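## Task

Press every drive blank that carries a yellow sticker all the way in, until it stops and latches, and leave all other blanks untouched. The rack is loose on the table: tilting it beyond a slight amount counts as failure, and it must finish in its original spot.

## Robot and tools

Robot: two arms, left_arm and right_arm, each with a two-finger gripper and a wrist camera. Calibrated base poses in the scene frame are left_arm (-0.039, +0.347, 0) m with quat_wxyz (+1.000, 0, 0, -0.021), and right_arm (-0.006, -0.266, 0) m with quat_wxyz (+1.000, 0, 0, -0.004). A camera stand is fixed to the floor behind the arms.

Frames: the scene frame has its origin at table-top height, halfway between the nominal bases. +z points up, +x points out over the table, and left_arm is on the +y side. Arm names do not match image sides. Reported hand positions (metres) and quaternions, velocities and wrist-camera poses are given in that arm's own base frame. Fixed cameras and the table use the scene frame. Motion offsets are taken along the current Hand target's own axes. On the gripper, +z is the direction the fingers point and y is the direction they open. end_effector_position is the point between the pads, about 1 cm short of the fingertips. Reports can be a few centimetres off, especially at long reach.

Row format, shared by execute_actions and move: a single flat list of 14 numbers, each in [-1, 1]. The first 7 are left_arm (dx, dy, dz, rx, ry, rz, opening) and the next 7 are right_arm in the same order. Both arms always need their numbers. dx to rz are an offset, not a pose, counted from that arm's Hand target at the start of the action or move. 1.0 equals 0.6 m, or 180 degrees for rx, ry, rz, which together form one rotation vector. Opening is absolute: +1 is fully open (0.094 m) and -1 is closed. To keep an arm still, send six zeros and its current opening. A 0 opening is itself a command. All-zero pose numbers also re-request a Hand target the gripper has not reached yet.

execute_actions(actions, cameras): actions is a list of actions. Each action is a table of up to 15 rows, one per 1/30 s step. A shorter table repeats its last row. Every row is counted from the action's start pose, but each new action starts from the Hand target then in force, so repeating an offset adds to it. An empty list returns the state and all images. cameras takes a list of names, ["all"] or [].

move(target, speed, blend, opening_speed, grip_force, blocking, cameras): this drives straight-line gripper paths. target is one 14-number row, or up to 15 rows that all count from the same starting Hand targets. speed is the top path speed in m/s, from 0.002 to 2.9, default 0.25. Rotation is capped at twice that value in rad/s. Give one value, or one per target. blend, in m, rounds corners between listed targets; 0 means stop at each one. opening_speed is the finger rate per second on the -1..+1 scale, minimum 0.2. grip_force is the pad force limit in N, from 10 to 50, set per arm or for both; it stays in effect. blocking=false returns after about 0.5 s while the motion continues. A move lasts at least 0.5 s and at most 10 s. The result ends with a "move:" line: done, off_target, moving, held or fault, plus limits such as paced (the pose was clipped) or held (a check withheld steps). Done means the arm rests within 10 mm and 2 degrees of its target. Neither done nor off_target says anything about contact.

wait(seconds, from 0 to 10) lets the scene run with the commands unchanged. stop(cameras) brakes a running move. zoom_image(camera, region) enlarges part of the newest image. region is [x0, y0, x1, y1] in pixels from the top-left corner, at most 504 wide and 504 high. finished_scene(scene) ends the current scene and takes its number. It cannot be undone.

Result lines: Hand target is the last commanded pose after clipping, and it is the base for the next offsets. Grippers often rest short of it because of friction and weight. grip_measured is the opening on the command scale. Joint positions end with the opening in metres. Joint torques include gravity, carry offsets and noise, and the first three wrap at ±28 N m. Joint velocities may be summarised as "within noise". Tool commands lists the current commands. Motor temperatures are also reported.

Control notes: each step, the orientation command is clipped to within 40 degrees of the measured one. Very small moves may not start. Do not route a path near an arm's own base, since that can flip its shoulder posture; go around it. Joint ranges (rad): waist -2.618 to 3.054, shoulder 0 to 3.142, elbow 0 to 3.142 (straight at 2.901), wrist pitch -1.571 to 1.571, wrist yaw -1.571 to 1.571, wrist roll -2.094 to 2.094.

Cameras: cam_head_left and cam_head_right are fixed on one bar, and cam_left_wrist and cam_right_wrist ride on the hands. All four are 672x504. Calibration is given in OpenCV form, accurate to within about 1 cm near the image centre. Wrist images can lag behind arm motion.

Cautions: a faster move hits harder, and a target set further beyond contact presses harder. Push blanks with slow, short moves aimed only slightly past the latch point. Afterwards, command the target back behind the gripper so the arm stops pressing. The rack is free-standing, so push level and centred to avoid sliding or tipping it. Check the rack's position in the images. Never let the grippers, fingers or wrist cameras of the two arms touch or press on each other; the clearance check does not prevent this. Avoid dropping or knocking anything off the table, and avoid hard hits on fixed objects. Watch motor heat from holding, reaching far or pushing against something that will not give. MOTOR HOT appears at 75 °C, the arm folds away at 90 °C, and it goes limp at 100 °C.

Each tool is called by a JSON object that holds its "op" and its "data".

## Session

{"op": "execute_actions", "data": {"actions": []}}

{"op": "zoom_image", "data": {"camera": "cam_head_left", "region": [120, 180, 400, 300]}}

{"op": "zoom_image", "data": {"camera": "cam_head_right", "region": [110, 180, 370, 290]}}

Scene clock: 0.00 s.
left_arm: end_effector_position=(+0.3367, -0.0456, +0.2389) grip_measured=+1.000 end_effector_quat_wxyz=(+0.668, -0.164, +0.660, -0.301) | right_arm: end_effector_position=(+0.2368, +0.0844, +0.2615) grip_measured=+1.000 end_effector_quat_wxyz=(+0.698, +0.004, +0.662, +0.274)
Joint positions: left_arm=[-0.091 0.937 0.24 0.772 0.088 -0.673 0.094] | right_arm=[0.263 0.168 0.199 0.094 -0.104 0.394 0.094]
Joint velocities: within noise
Joint torques (N m): no reading
Motor temperatures (°C): left_arm=[26 25 29 29 23 21 22] | right_arm=[23 21 29 24 23 22 23]
Heat: left arm: 29 °C; right arm: 29 °C.
Hand target: left_arm +0.3367, -0.0456, +0.2494; +0.678, -0.159, +0.650, -0.303 | right_arm +0.2348, +0.0838, +0.2692; +0.704, +0.002, +0.654, +0.275
Tool commands: left_gripper/opening=+1.0 right_gripper/opening=+1.0
camera_calibration:
cam_left_wrist: T_world_to_cam=[[-0.189741, -0.772693, 0.605758, -0.11575], [-0.459569, -0.475312, -0.75025, 0.349695], [0.867637, -0.420741, -0.26492, -0.155188], [0, 0, 0, 1]] pos_world=[0.273393, 0.0114816, 0.291363]
cam_right_wrist: T_world_to_cam=[[0.356646, -0.850014, -0.38766, 0.0860135], [-0.427687, 0.220363, -0.876655, 0.349869], [0.830595, 0.478452, -0.284948, -0.0728501], [0, 0, 0, 1]] pos_world=[0.179467, 0.0308695, 0.3193]

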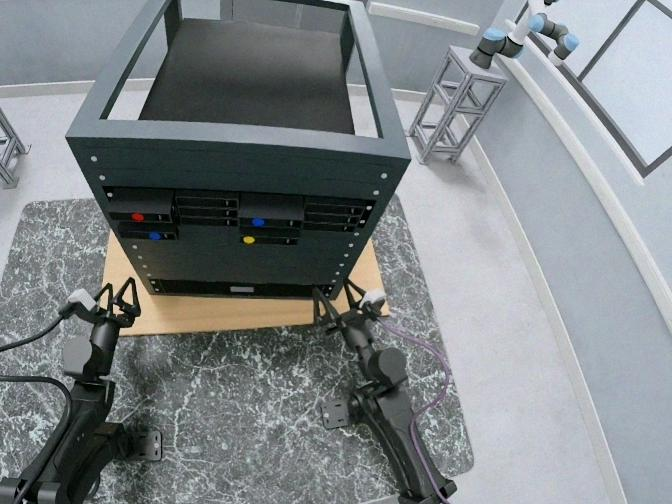

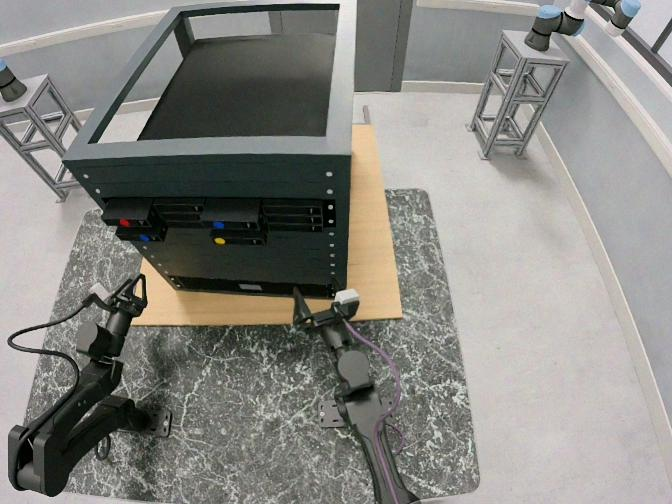

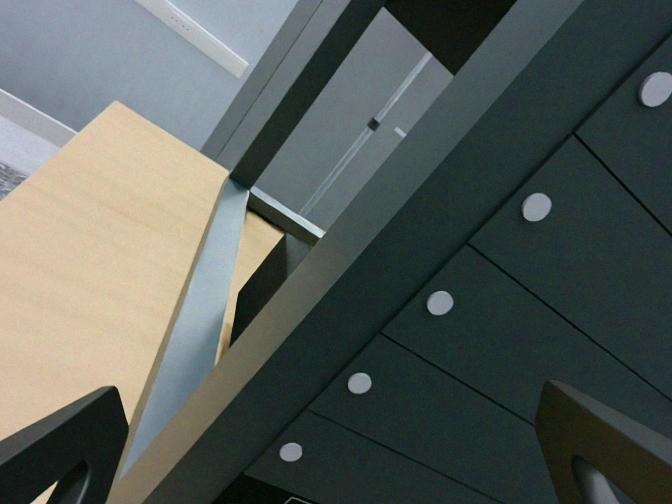

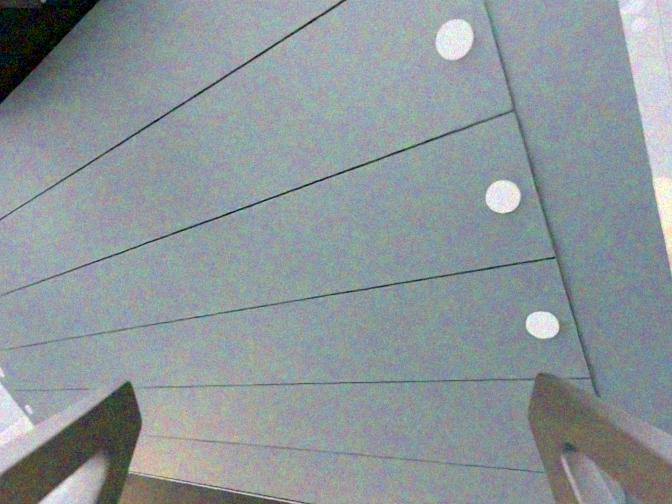

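Scaled by 1.800 from the camera's 672x504 image, which has a finer 960x720 frame.

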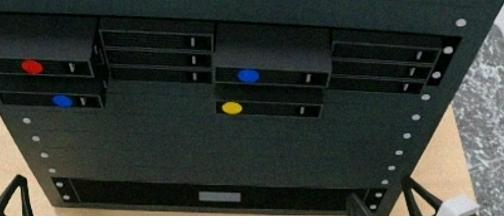

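Scaled by 1.938 from the camera's 672x504 image, which has a finer 960x720 frame.

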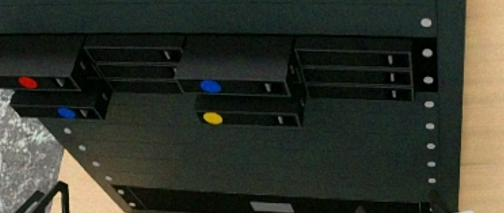

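{"op": "move", "data": {"target": [0,0,0,0,0,0,1,-0.1405,0.326,0.1083,0.1107,-0.0417,-0.1387,-1], "cameras": ["cam_head_left","cam_right_wrist"]}}

Scene clock: 47.53 s.
left_arm: end_effector_position=(+0.3367, -0.0456, +0.2389) grip_measured=+1.000 end_effector_quat_wxyz=(+0.668, -0.164, +0.660, -0.301) | right_arm: end_effector_position=(+0.2200, +0.2377, +0.4293) grip_measured=-0.988 end_effector_quat_wxyz=(+0.773, +0.001, +0.634, -0.001)
Joint positions: left_arm=[-0.091 0.937 0.24 0.772 0.088 -0.673 0.094] | right_arm=[1.388 1.281 0.921 1.2 1.304 -0.821 0.001]
Joint torques (N m): left_arm=[0.03 -1.88 6.76 1.78 -0.02 0.01] | right_arm=[-0.14 -2.41 5.3 1.11 -0.71 -0.08]
Motor temperatures (°C): left_arm=[26 25 30 35 23 21 22] | right_arm=[23 21 30 29 23 22 23]
Heat: left arm: 35 °C; right arm: 30 °C.
Hand target: left_arm +0.3367, -0.0456, +0.2494; +0.678, -0.159, +0.650, -0.303 | right_arm +0.2202, +0.2401, +0.4272; +0.777, +0.000, +0.630, +0.000
Off the commanded pose: left_arm 0.010 m, 2 deg | right_arm 0.003 m, 1 deg.
move: done
camera_calibration:
cam_right_wrist: T_world_to_cam=[[-0.0207544, -0.999513, -0.0233021, 0.249457], [-0.240104, 0.027608, -0.970355, 0.500769], [0.970525, -0.0145441, -0.24056, -0.0171463], [0, 0, 0, 1]] pos_world=[0.142055, 0.235261, 0.487611]
Images, in order (width x height): cam_head_left 672x504, cam_right_wrist 672x504.

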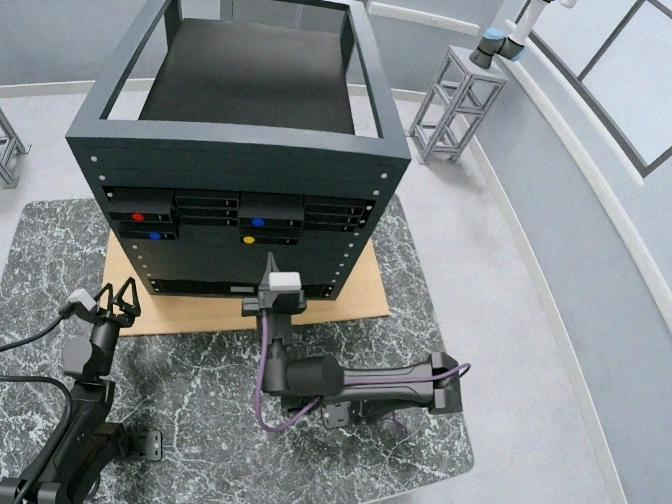

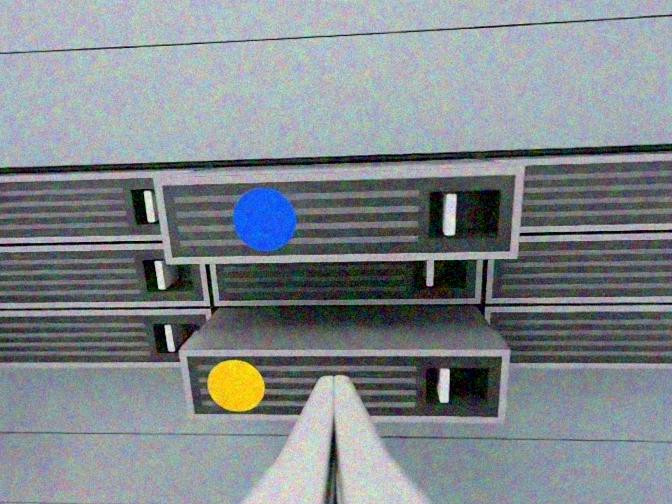

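{"op": "move", "data": {"target": [0,0,0,0,0,0,1,0.0445,-0.0117,0.0247,0,0,0,-1], "cameras": ["cam_right_wrist"], "speed": 0.1}}

Scene clock: 66.07 s.
left_arm: end_effector_position=(+0.3367, -0.0456, +0.2389) grip_measured=+1.000 end_effector_quat_wxyz=(+0.668, -0.164, +0.660, -0.301) | right_arm: end_effector_position=(+0.2402, +0.2365, +0.4023) grip_measured=-0.988 end_effector_quat_wxyz=(+0.773, +0.004, +0.634, -0.005)
Joint positions: left_arm=[-0.091 0.937 0.24 0.772 0.088 -0.673 0.094] | right_arm=[1.307 1.281 0.846 1.113 1.253 -0.654 0.001]
Joint torques (N m): left_arm=[0.03 -1.89 6.78 1.78 -0.02 0.01] | right_arm=[-0.62 -4.92 5.04 0.93 -0.71 0.14]
Heat: left arm: 35 °C; right arm: 30 °C.
Hand target: left_arm +0.3367, -0.0456, +0.2494; +0.678, -0.159, +0.650, -0.303 | right_arm +0.2402, +0.2331, +0.4042; +0.777, +0.000, +0.630, +0.000
Off the commanded pose: left_arm 0.010 m, 2 deg | right_arm 0.004 m, 1 deg.
move: done
camera_calibration:
cam_right_wrist: T_world_to_cam=[[-0.030517, -0.999319, -0.0207553, 0.249307], [-0.239647, 0.0274744, -0.970471, 0.479439], [0.97038, -0.0246419, -0.240323, -0.0409441], [0, 0, 0, 1]] pos_world=[0.162236, 0.234956, 0.460616]
Images, in order (width x height): cam_right_wrist 672x504.

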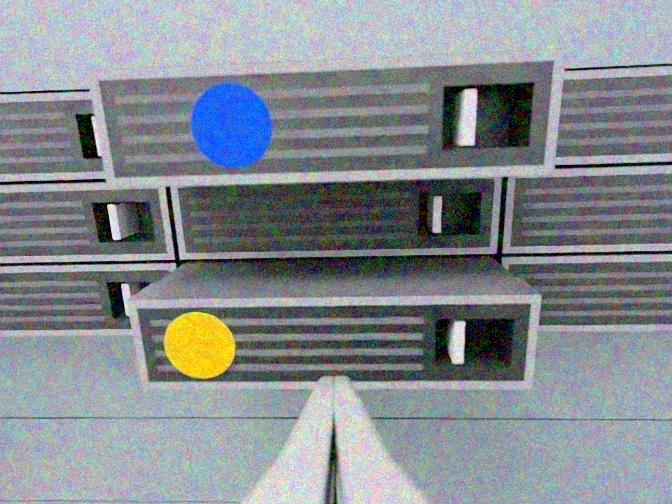

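{"op": "move", "data": {"target": [0,0,0,0,0,0,1,-0.0105,-0.005,0.0227,0,0,0,-1], "cameras": ["cam_right_wrist"], "speed": 0.08}}

Scene clock: 78.43 s.
left_arm: end_effector_position=(+0.3367, -0.0456, +0.2389) grip_measured=+1.000 end_effector_quat_wxyz=(+0.668, -0.164, +0.660, -0.301) | right_arm: end_effector_position=(+0.2531, +0.2360, +0.3963) grip_measured=-0.988 end_effector_quat_wxyz=(+0.770, -0.013, +0.638, -0.018)
Joint positions: left_arm=[-0.091 0.937 0.24 0.772 0.088 -0.673 0.094] | right_arm=[1.256 1.264 0.846 0.972 1.208 -0.569 0.001]
Joint torques (N m): left_arm=[0.03 -1.88 6.79 1.79 -0.02 0.02] | right_arm=[-0.62 -5.39 8.09 1.14 -0.61 0.13]
Heat: left arm: 35 °C; right arm: 30 °C.
Hand target: left_arm +0.3367, -0.0456, +0.2494; +0.678, -0.159, +0.650, -0.303 | right_arm +0.2523, +0.2300, +0.4133; +0.777, +0.000, +0.630, +0.000
Off the commanded pose: left_arm 0.010 m, 2 deg | right_arm 0.018 m, 3 deg.
move: off_target (right_arm)
camera_calibration:
cam_right_wrist: T_world_to_cam=[[-0.0292233, -0.999337, 0.0217229, 0.231925], [-0.249514, -0.0137512, -0.968274, 0.488148], [0.96793, -0.0337163, -0.248947, -0.0487198], [0, 0, 0, 1]] pos_world=[0.175735, 0.236842, 0.455494]
Images, in order (width x height): cam_right_wrist 672x504.

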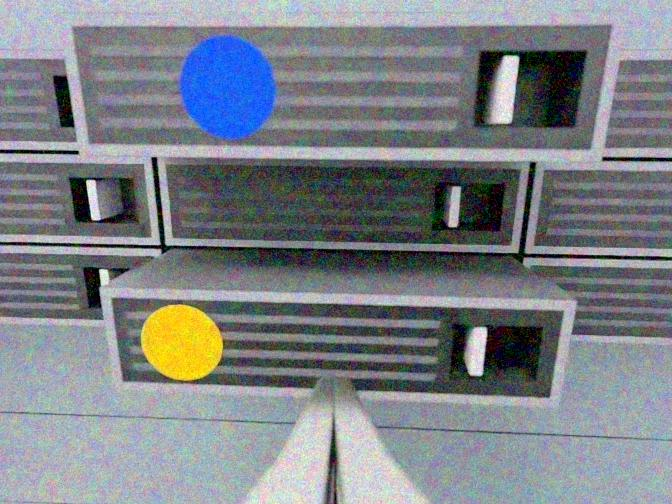

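{"op": "move", "data": {"target": [0,0,0,0,0,0,1,-0.0223,0.0,-0.0088,0,0,0,-1], "cameras": ["cam_right_wrist"], "speed": 0.08}}

Scene clock: 83.63 s.
left_arm: end_effector_position=(+0.3367, -0.0456, +0.2389) grip_measured=+1.000 end_effector_quat_wxyz=(+0.668, -0.164, +0.660, -0.301) | right_arm: end_effector_position=(+0.2484, +0.2350, +0.4047) grip_measured=-0.988 end_effector_quat_wxyz=(+0.771, -0.014, +0.637, -0.017)
Joint positions: left_arm=[-0.091 0.937 0.24 0.772 0.088 -0.673 0.094] | right_arm=[1.272 1.253 0.864 0.971 1.219 -0.597 0.001]
Joint torques (N m): left_arm=[0.02 -1.89 6.78 1.78 -0.02 0.01] | right_arm=[0.54 -5.03 9.24 1.13 -0.5 -0.04]
Heat: left arm: 36 °C; right arm: 30 °C.
Hand target: left_arm +0.3367, -0.0456, +0.2494; +0.678, -0.159, +0.650, -0.303 | right_arm +0.2444, +0.2301, +0.4251; +0.777, +0.000, +0.630, +0.000
Off the commanded pose: left_arm 0.010 m, 2 deg | right_arm 0.022 m, 3 deg.
move: off_target (right_arm)
camera_calibration:
cam_right_wrist: T_world_to_cam=[[-0.0274835, -0.999384, 0.0218049, 0.230182], [-0.246988, -0.0143477, -0.968912, 0.494858], [0.968629, -0.0320146, -0.246441, -0.0436587], [0, 0, 0, 1]] pos_world=[0.170839, 0.235742, 0.463696]
Images, in order (width x height): cam_right_wrist 672x504.

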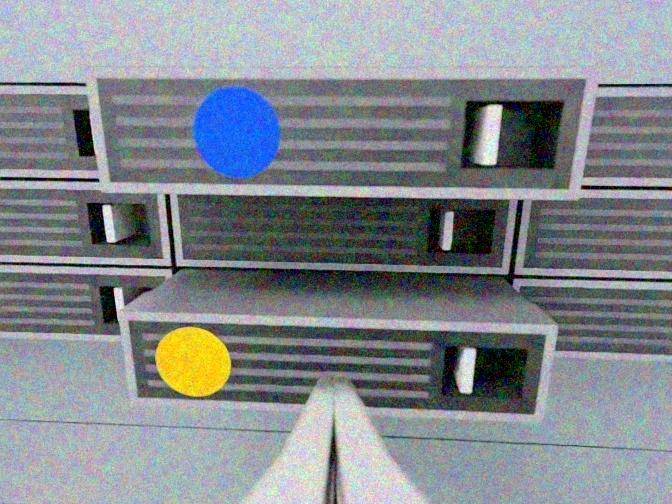

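{"op": "move", "data": {"target": [0,0,0,0,0,0,1,0.0038,0.0,0.0418,0,0,0,-1], "cameras": ["cam_right_wrist"], "speed": 0.06}}

Scene clock: 90.80 s.
left_arm: end_effector_position=(+0.3367, -0.0456, +0.2389) grip_measured=+1.000 end_effector_quat_wxyz=(+0.668, -0.164, +0.660, -0.301) | right_arm: end_effector_position=(+0.2693, +0.2332, +0.4091) grip_measured=-0.988 end_effector_quat_wxyz=(+0.770, -0.014, +0.638, -0.018)
Joint positions: left_arm=[-0.091 0.937 0.24 0.772 0.088 -0.673 0.094] | right_arm=[1.191 1.253 0.91 0.816 1.151 -0.482 0.001]
Joint torques (N m): left_arm=[0.03 -1.89 6.78 1.78 -0.02 0.01] | right_arm=[-0.62 -4.31 9.57 1.25 -0.55 0.16]
Heat: left arm: 36 °C; right arm: 31 °C.
Hand target: left_arm +0.3367, -0.0456, +0.2494; +0.678, -0.159, +0.650, -0.303 | right_arm +0.2693, +0.2301, +0.4281; +0.777, +0.000, +0.630, +0.000
Off the commanded pose: left_arm 0.010 m, 2 deg | right_arm 0.019 m, 3 deg.
move: off_target (right_arm)
camera_calibration:
cam_right_wrist: T_world_to_cam=[[-0.028368, -0.999343, 0.0225693, 0.228766], [-0.250536, -0.0147495, -0.967995, 0.504872], [0.967692, -0.0331145, -0.249953, -0.0610297], [0, 0, 0, 1]] pos_world=[0.192036, 0.234042, 0.468295]
Images, in order (width x height): cam_right_wrist 672x504.

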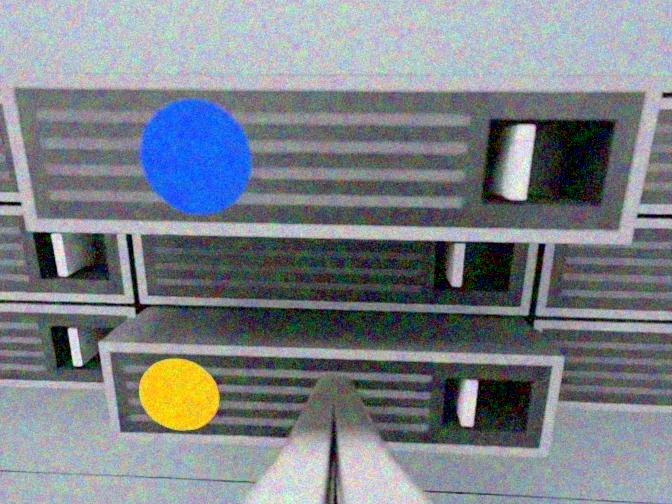

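{"op": "move", "data": {"target": [0,0,0,0,0,0,1,0.0103,-0.0017,0.032,0,0,0,-1], "cameras": ["cam_right_wrist"], "speed": 0.06}}

{"op": "move", "data": {"target": [0,0,0,0,0,0,1,0.0035,-0.0005,0.0163,0,0,0,-1], "cameras": ["cam_right_wrist"], "speed": 0.05}}

Scene clock: 99.87 s.
left_arm: end_effector_position=(+0.3367, -0.0456, +0.2389) grip_measured=+1.000 end_effector_quat_wxyz=(+0.668, -0.164, +0.660, -0.301) | right_arm: end_effector_position=(+0.2867, +0.2268, +0.4127) grip_measured=-0.988 end_effector_quat_wxyz=(+0.772, -0.005, +0.636, -0.012)
Joint positions: left_arm=[-0.091 0.937 0.24 0.772 0.088 -0.673 0.094] | right_arm=[1.118 1.253 0.931 0.747 1.087 -0.406 0.001]
Joint torques (N m): left_arm=[0.03 -1.89 6.78 1.78 -0.02 0.01] | right_arm=[-0.73 -2.93 9.72 1.37 -0.52 0.15]
Heat: left arm: 36 °C; right arm: 32 °C.
Hand target: left_arm +0.3367, -0.0456, +0.2494; +0.678, -0.159, +0.650, -0.303 | right_arm +0.2894, +0.2291, +0.4259; +0.777, +0.000, +0.630, +0.000
Off the commanded pose: left_arm 0.010 m, 2 deg | right_arm 0.014 m, 2 deg.
move: off_target (right_arm)
camera_calibration:
cam_right_wrist: T_world_to_cam=[[-0.0291686, -0.999573, 0.0016039, 0.23179], [-0.244067, 0.00556612, -0.969742, 0.506829], [0.969319, -0.0286775, -0.244126, -0.0809592], [0, 0, 0, 1]] pos_world=[0.208937, 0.226548, 0.471358]
Images, in order (width x height): cam_right_wrist 672x504.

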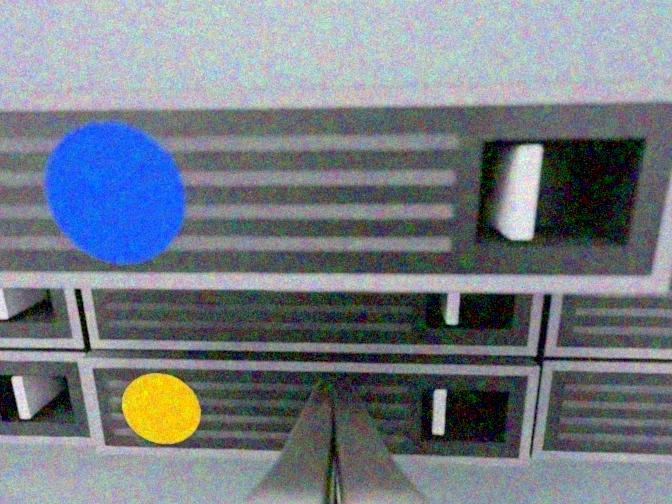

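Scene clock: 100.77 s.
left_arm: end_effector_position=(+0.3367, -0.0456, +0.2389) grip_measured=+1.000 end_effector_quat_wxyz=(+0.668, -0.164, +0.660, -0.301) | right_arm: end_effector_position=(+0.2912, +0.2261, +0.4132) grip_measured=-0.988 end_effector_quat_wxyz=(+0.772, -0.003, +0.636, -0.007)
Joint positions: left_arm=[-0.091 0.937 0.24 0.772 0.088 -0.673 0.094] | right_arm=[1.101 1.254 0.939 0.725 1.07 -0.378 0.001]
Joint torques (N m): left_arm=[0.02 -1.89 6.78 1.78 -0.02 0.01] | right_arm=[-2.17 -2.18 10.3 1.34 -0.66 0.13]
Heat: left arm: 36 °C; right arm: 32 °C.
Hand target: left_arm +0.3367, -0.0456, +0.2494; +0.678, -0.159, +0.650, -0.303 | right_arm +0.2994, +0.2287, +0.4260; +0.777, +0.000, +0.630, +0.000
Off the commanded pose: left_arm 0.010 m, 2 deg | right_arm 0.015 m, 1 deg.
move: off_target (right_arm)
camera_calibration:
cam_right_wrist: T_world_to_cam=[[-0.0254108, -0.999649, -0.00748699, 0.233831], [-0.244845, 0.0134849, -0.969468, 0.506758], [0.969229, -0.0228018, -0.245102, -0.0860733], [0, 0, 0, 1]] pos_world=[0.213444, 0.224953, 0.47194]
Images, in order (width x height): cam_right_wrist 672x504.

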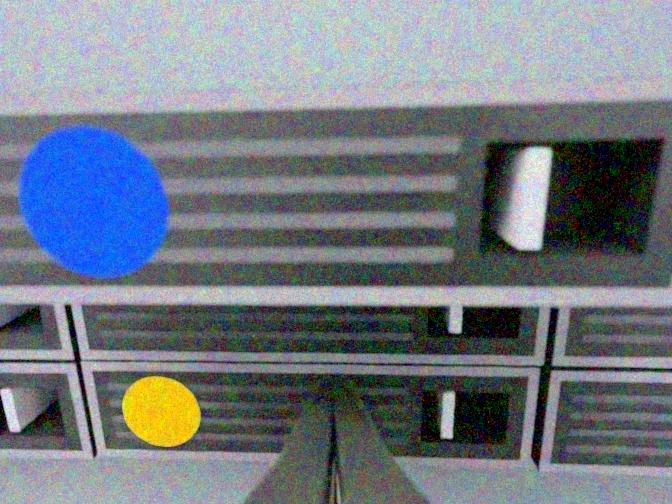

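{"op": "move", "data": {"target": [0,0,0,0,0,0,1,0.004,0,0.0165,0,0,0,-1], "cameras": ["cam_right_wrist","cam_head_left"], "speed": 0.05}}

Scene clock: 105.17 s.
left_arm: end_effector_position=(+0.3367, -0.0456, +0.2389) grip_measured=+1.000 end_effector_quat_wxyz=(+0.668, -0.164, +0.660, -0.301) | right_arm: end_effector_position=(+0.2919, +0.2260, +0.4132) grip_measured=-0.988 end_effector_quat_wxyz=(+0.771, +0.002, +0.637, -0.001)
Joint positions: left_arm=[-0.091 0.937 0.24 0.772 0.088 -0.673 0.094] | right_arm=[1.098 1.254 0.943 0.715 1.069 -0.356 0.001]
Joint torques (N m): left_arm=[0.03 -1.91 6.78 1.78 -0.02 0.01] | right_arm=[-4.66 -1.22 10.93 1.26 -0.96 0.16]
Heat: left arm: 36 °C; right arm: 32 °C.
Hand target: left_arm +0.3367, -0.0456, +0.2494; +0.678, -0.159, +0.650, -0.303 | right_arm +0.3096, +0.2287, +0.4257; +0.777, +0.000, +0.630, +0.000
Off the commanded pose: left_arm 0.010 m, 2 deg | right_arm 0.022 m, 1 deg.
move: off_target (right_arm)
camera_calibration:
cam_right_wrist: T_world_to_cam=[[-0.0223339, -0.999467, -0.0238202, 0.239574], [-0.247066, 0.0286049, -0.968576, 0.503832], [0.968741, -0.0157469, -0.247573, -0.087246], [0, 0, 0, 1]] pos_world=[0.214349, 0.223661, 0.472107]
Images, in order (width x height): cam_head_left 672x504, cam_right_wrist 672x504.

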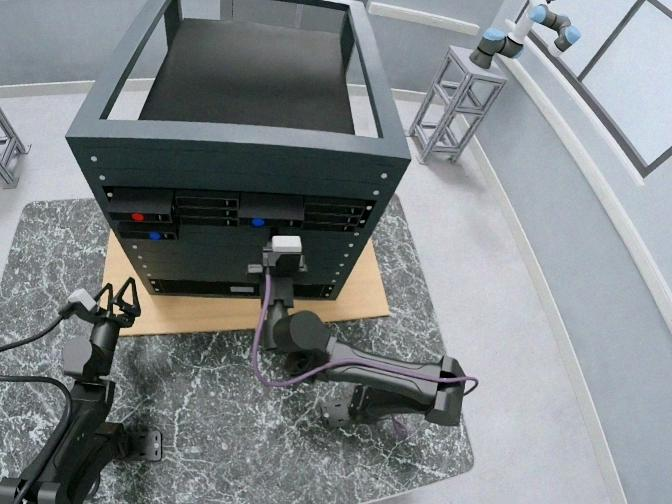

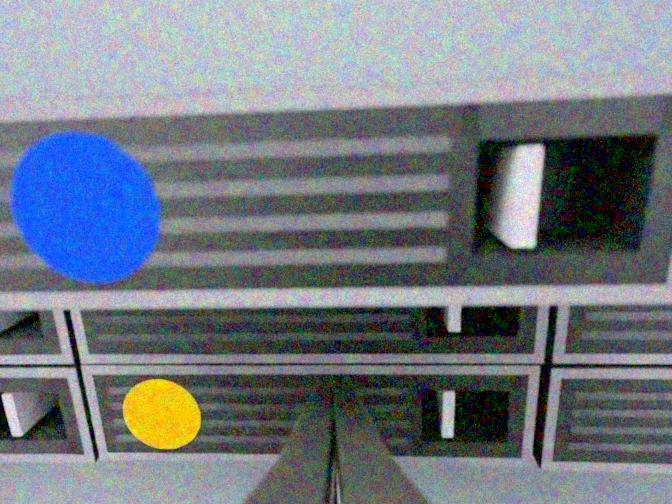

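Seated firmly. Retract.

{"op": "move", "data": {"target": [[0,0,0,0,0,0,1,0,-0.003,-0.035,0,0,0,-1],[0,0,0,0,0,0,1,0.0,-0.004,-0.11,0,0,0,-1]], "cameras": ["cam_right_wrist"], "speed": 0.12, "blend": 0.005}}

Scene clock: 111.47 s.
left_arm: end_effector_position=(+0.3367, -0.0456, +0.2389) grip_measured=+1.000 end_effector_quat_wxyz=(+0.668, -0.164, +0.660, -0.301) | right_arm: end_effector_position=(+0.2491, +0.2297, +0.4101) grip_measured=-0.988 end_effector_quat_wxyz=(+0.773, -0.003, +0.634, -0.009)
Joint positions: left_arm=[-0.091 0.937 0.24 0.772 0.088 -0.673 0.094] | right_arm=[1.264 1.237 0.867 0.962 1.214 -0.58 0.001]
Joint torques (N m): left_arm=[0.03 -1.89 6.78 1.78 -0.02 0.01] | right_arm=[0.65 -4.42 4.97 1.53 -0.49 -0.06]
Heat: left arm: 36 °C; right arm: 33 °C.
Hand target: left_arm +0.3367, -0.0456, +0.2494; +0.678, -0.159, +0.650, -0.303 | right_arm +0.2450, +0.2263, +0.4121; +0.777, +0.000, +0.630, +0.000
Off the commanded pose: left_arm 0.010 m, 2 deg | right_arm 0.006 m, 1 deg.
move: done
camera_calibration:
cam_right_wrist: T_world_to_cam=[[-0.0285056, -0.999578, -0.00566942, 0.236389], [-0.240846, 0.0123728, -0.970485, 0.493101], [0.970145, -0.0262988, -0.241097, -0.0470441], [0, 0, 0, 1]] pos_world=[0.171139, 0.228951, 0.468545]
Images, in order (width x height): cam_right_wrist 672x504.

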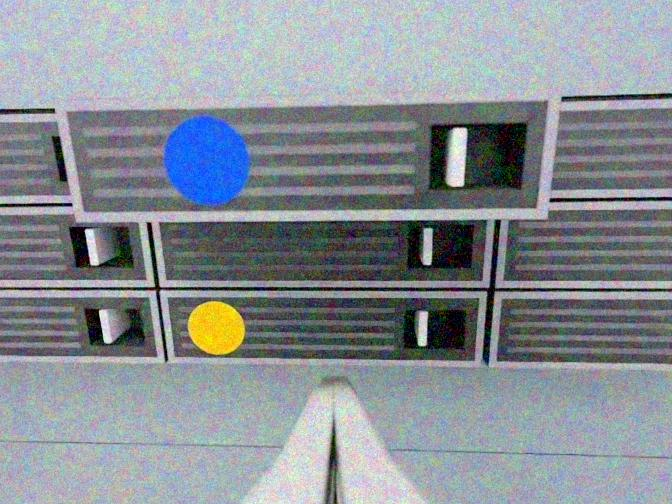

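{"op": "move", "data": {"target": [0,0,0,0,0,0,1,0,0.05,-0.06,-0.19,0,0,-1], "cameras": ["cam_right_wrist"]}}

Scene clock: 120.90 s.
left_arm: end_effector_position=(+0.3367, -0.0456, +0.2389) grip_measured=+1.000 end_effector_quat_wxyz=(+0.668, -0.164, +0.660, -0.301) | right_arm: end_effector_position=(+0.2104, +0.2589, +0.4068) grip_measured=-0.988 end_effector_quat_wxyz=(+0.745, -0.228, +0.601, +0.181)
Joint positions: left_arm=[-0.091 0.937 0.24 0.772 0.088 -0.673 0.094] | right_arm=[1.182 0.884 0.795 0.298 0.57 -0.237 0.001]
Joint torques (N m): left_arm=[0.03 -1.88 6.78 1.78 -0.02 0.01] | right_arm=[-0.65 -2.07 6.13 1.97 -0.23 0.15]
Heat: left arm: 36 °C; right arm: 31 °C.
Hand target: left_arm +0.3367, -0.0456, +0.2494; +0.678, -0.159, +0.650, -0.303 | right_arm +0.2098, +0.2563, +0.4046; +0.742, -0.228, +0.602, +0.186
Off the commanded pose: left_arm 0.010 m, 2 deg | right_arm 0.003 m, 1 deg.
move: done
camera_calibration:
cam_right_wrist: T_world_to_cam=[[0.529399, -0.842492, 0.0997209, 0.0635709], [-0.167502, -0.219029, -0.961233, 0.520981], [0.831673, 0.492172, -0.257073, -0.108152], [0, 0, 0, 1]] pos_world=[0.143558, 0.220898, 0.466642]
Images, in order (width x height): cam_right_wrist 672x504.

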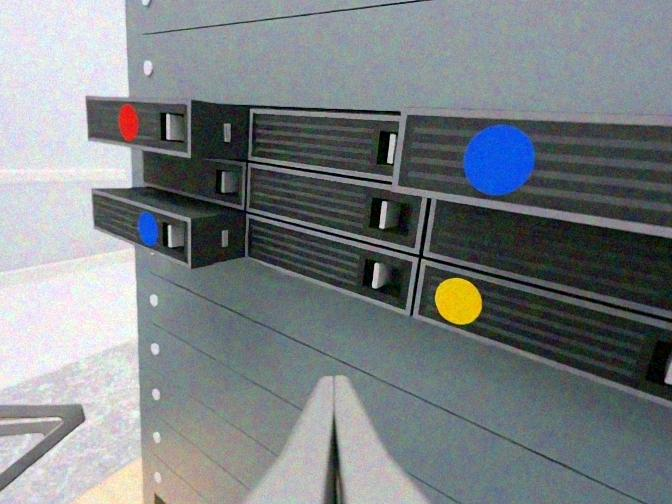

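All clear.

{"op": "finished_scene", "data": {"scene": 3}}

The scene is finished: the task was done.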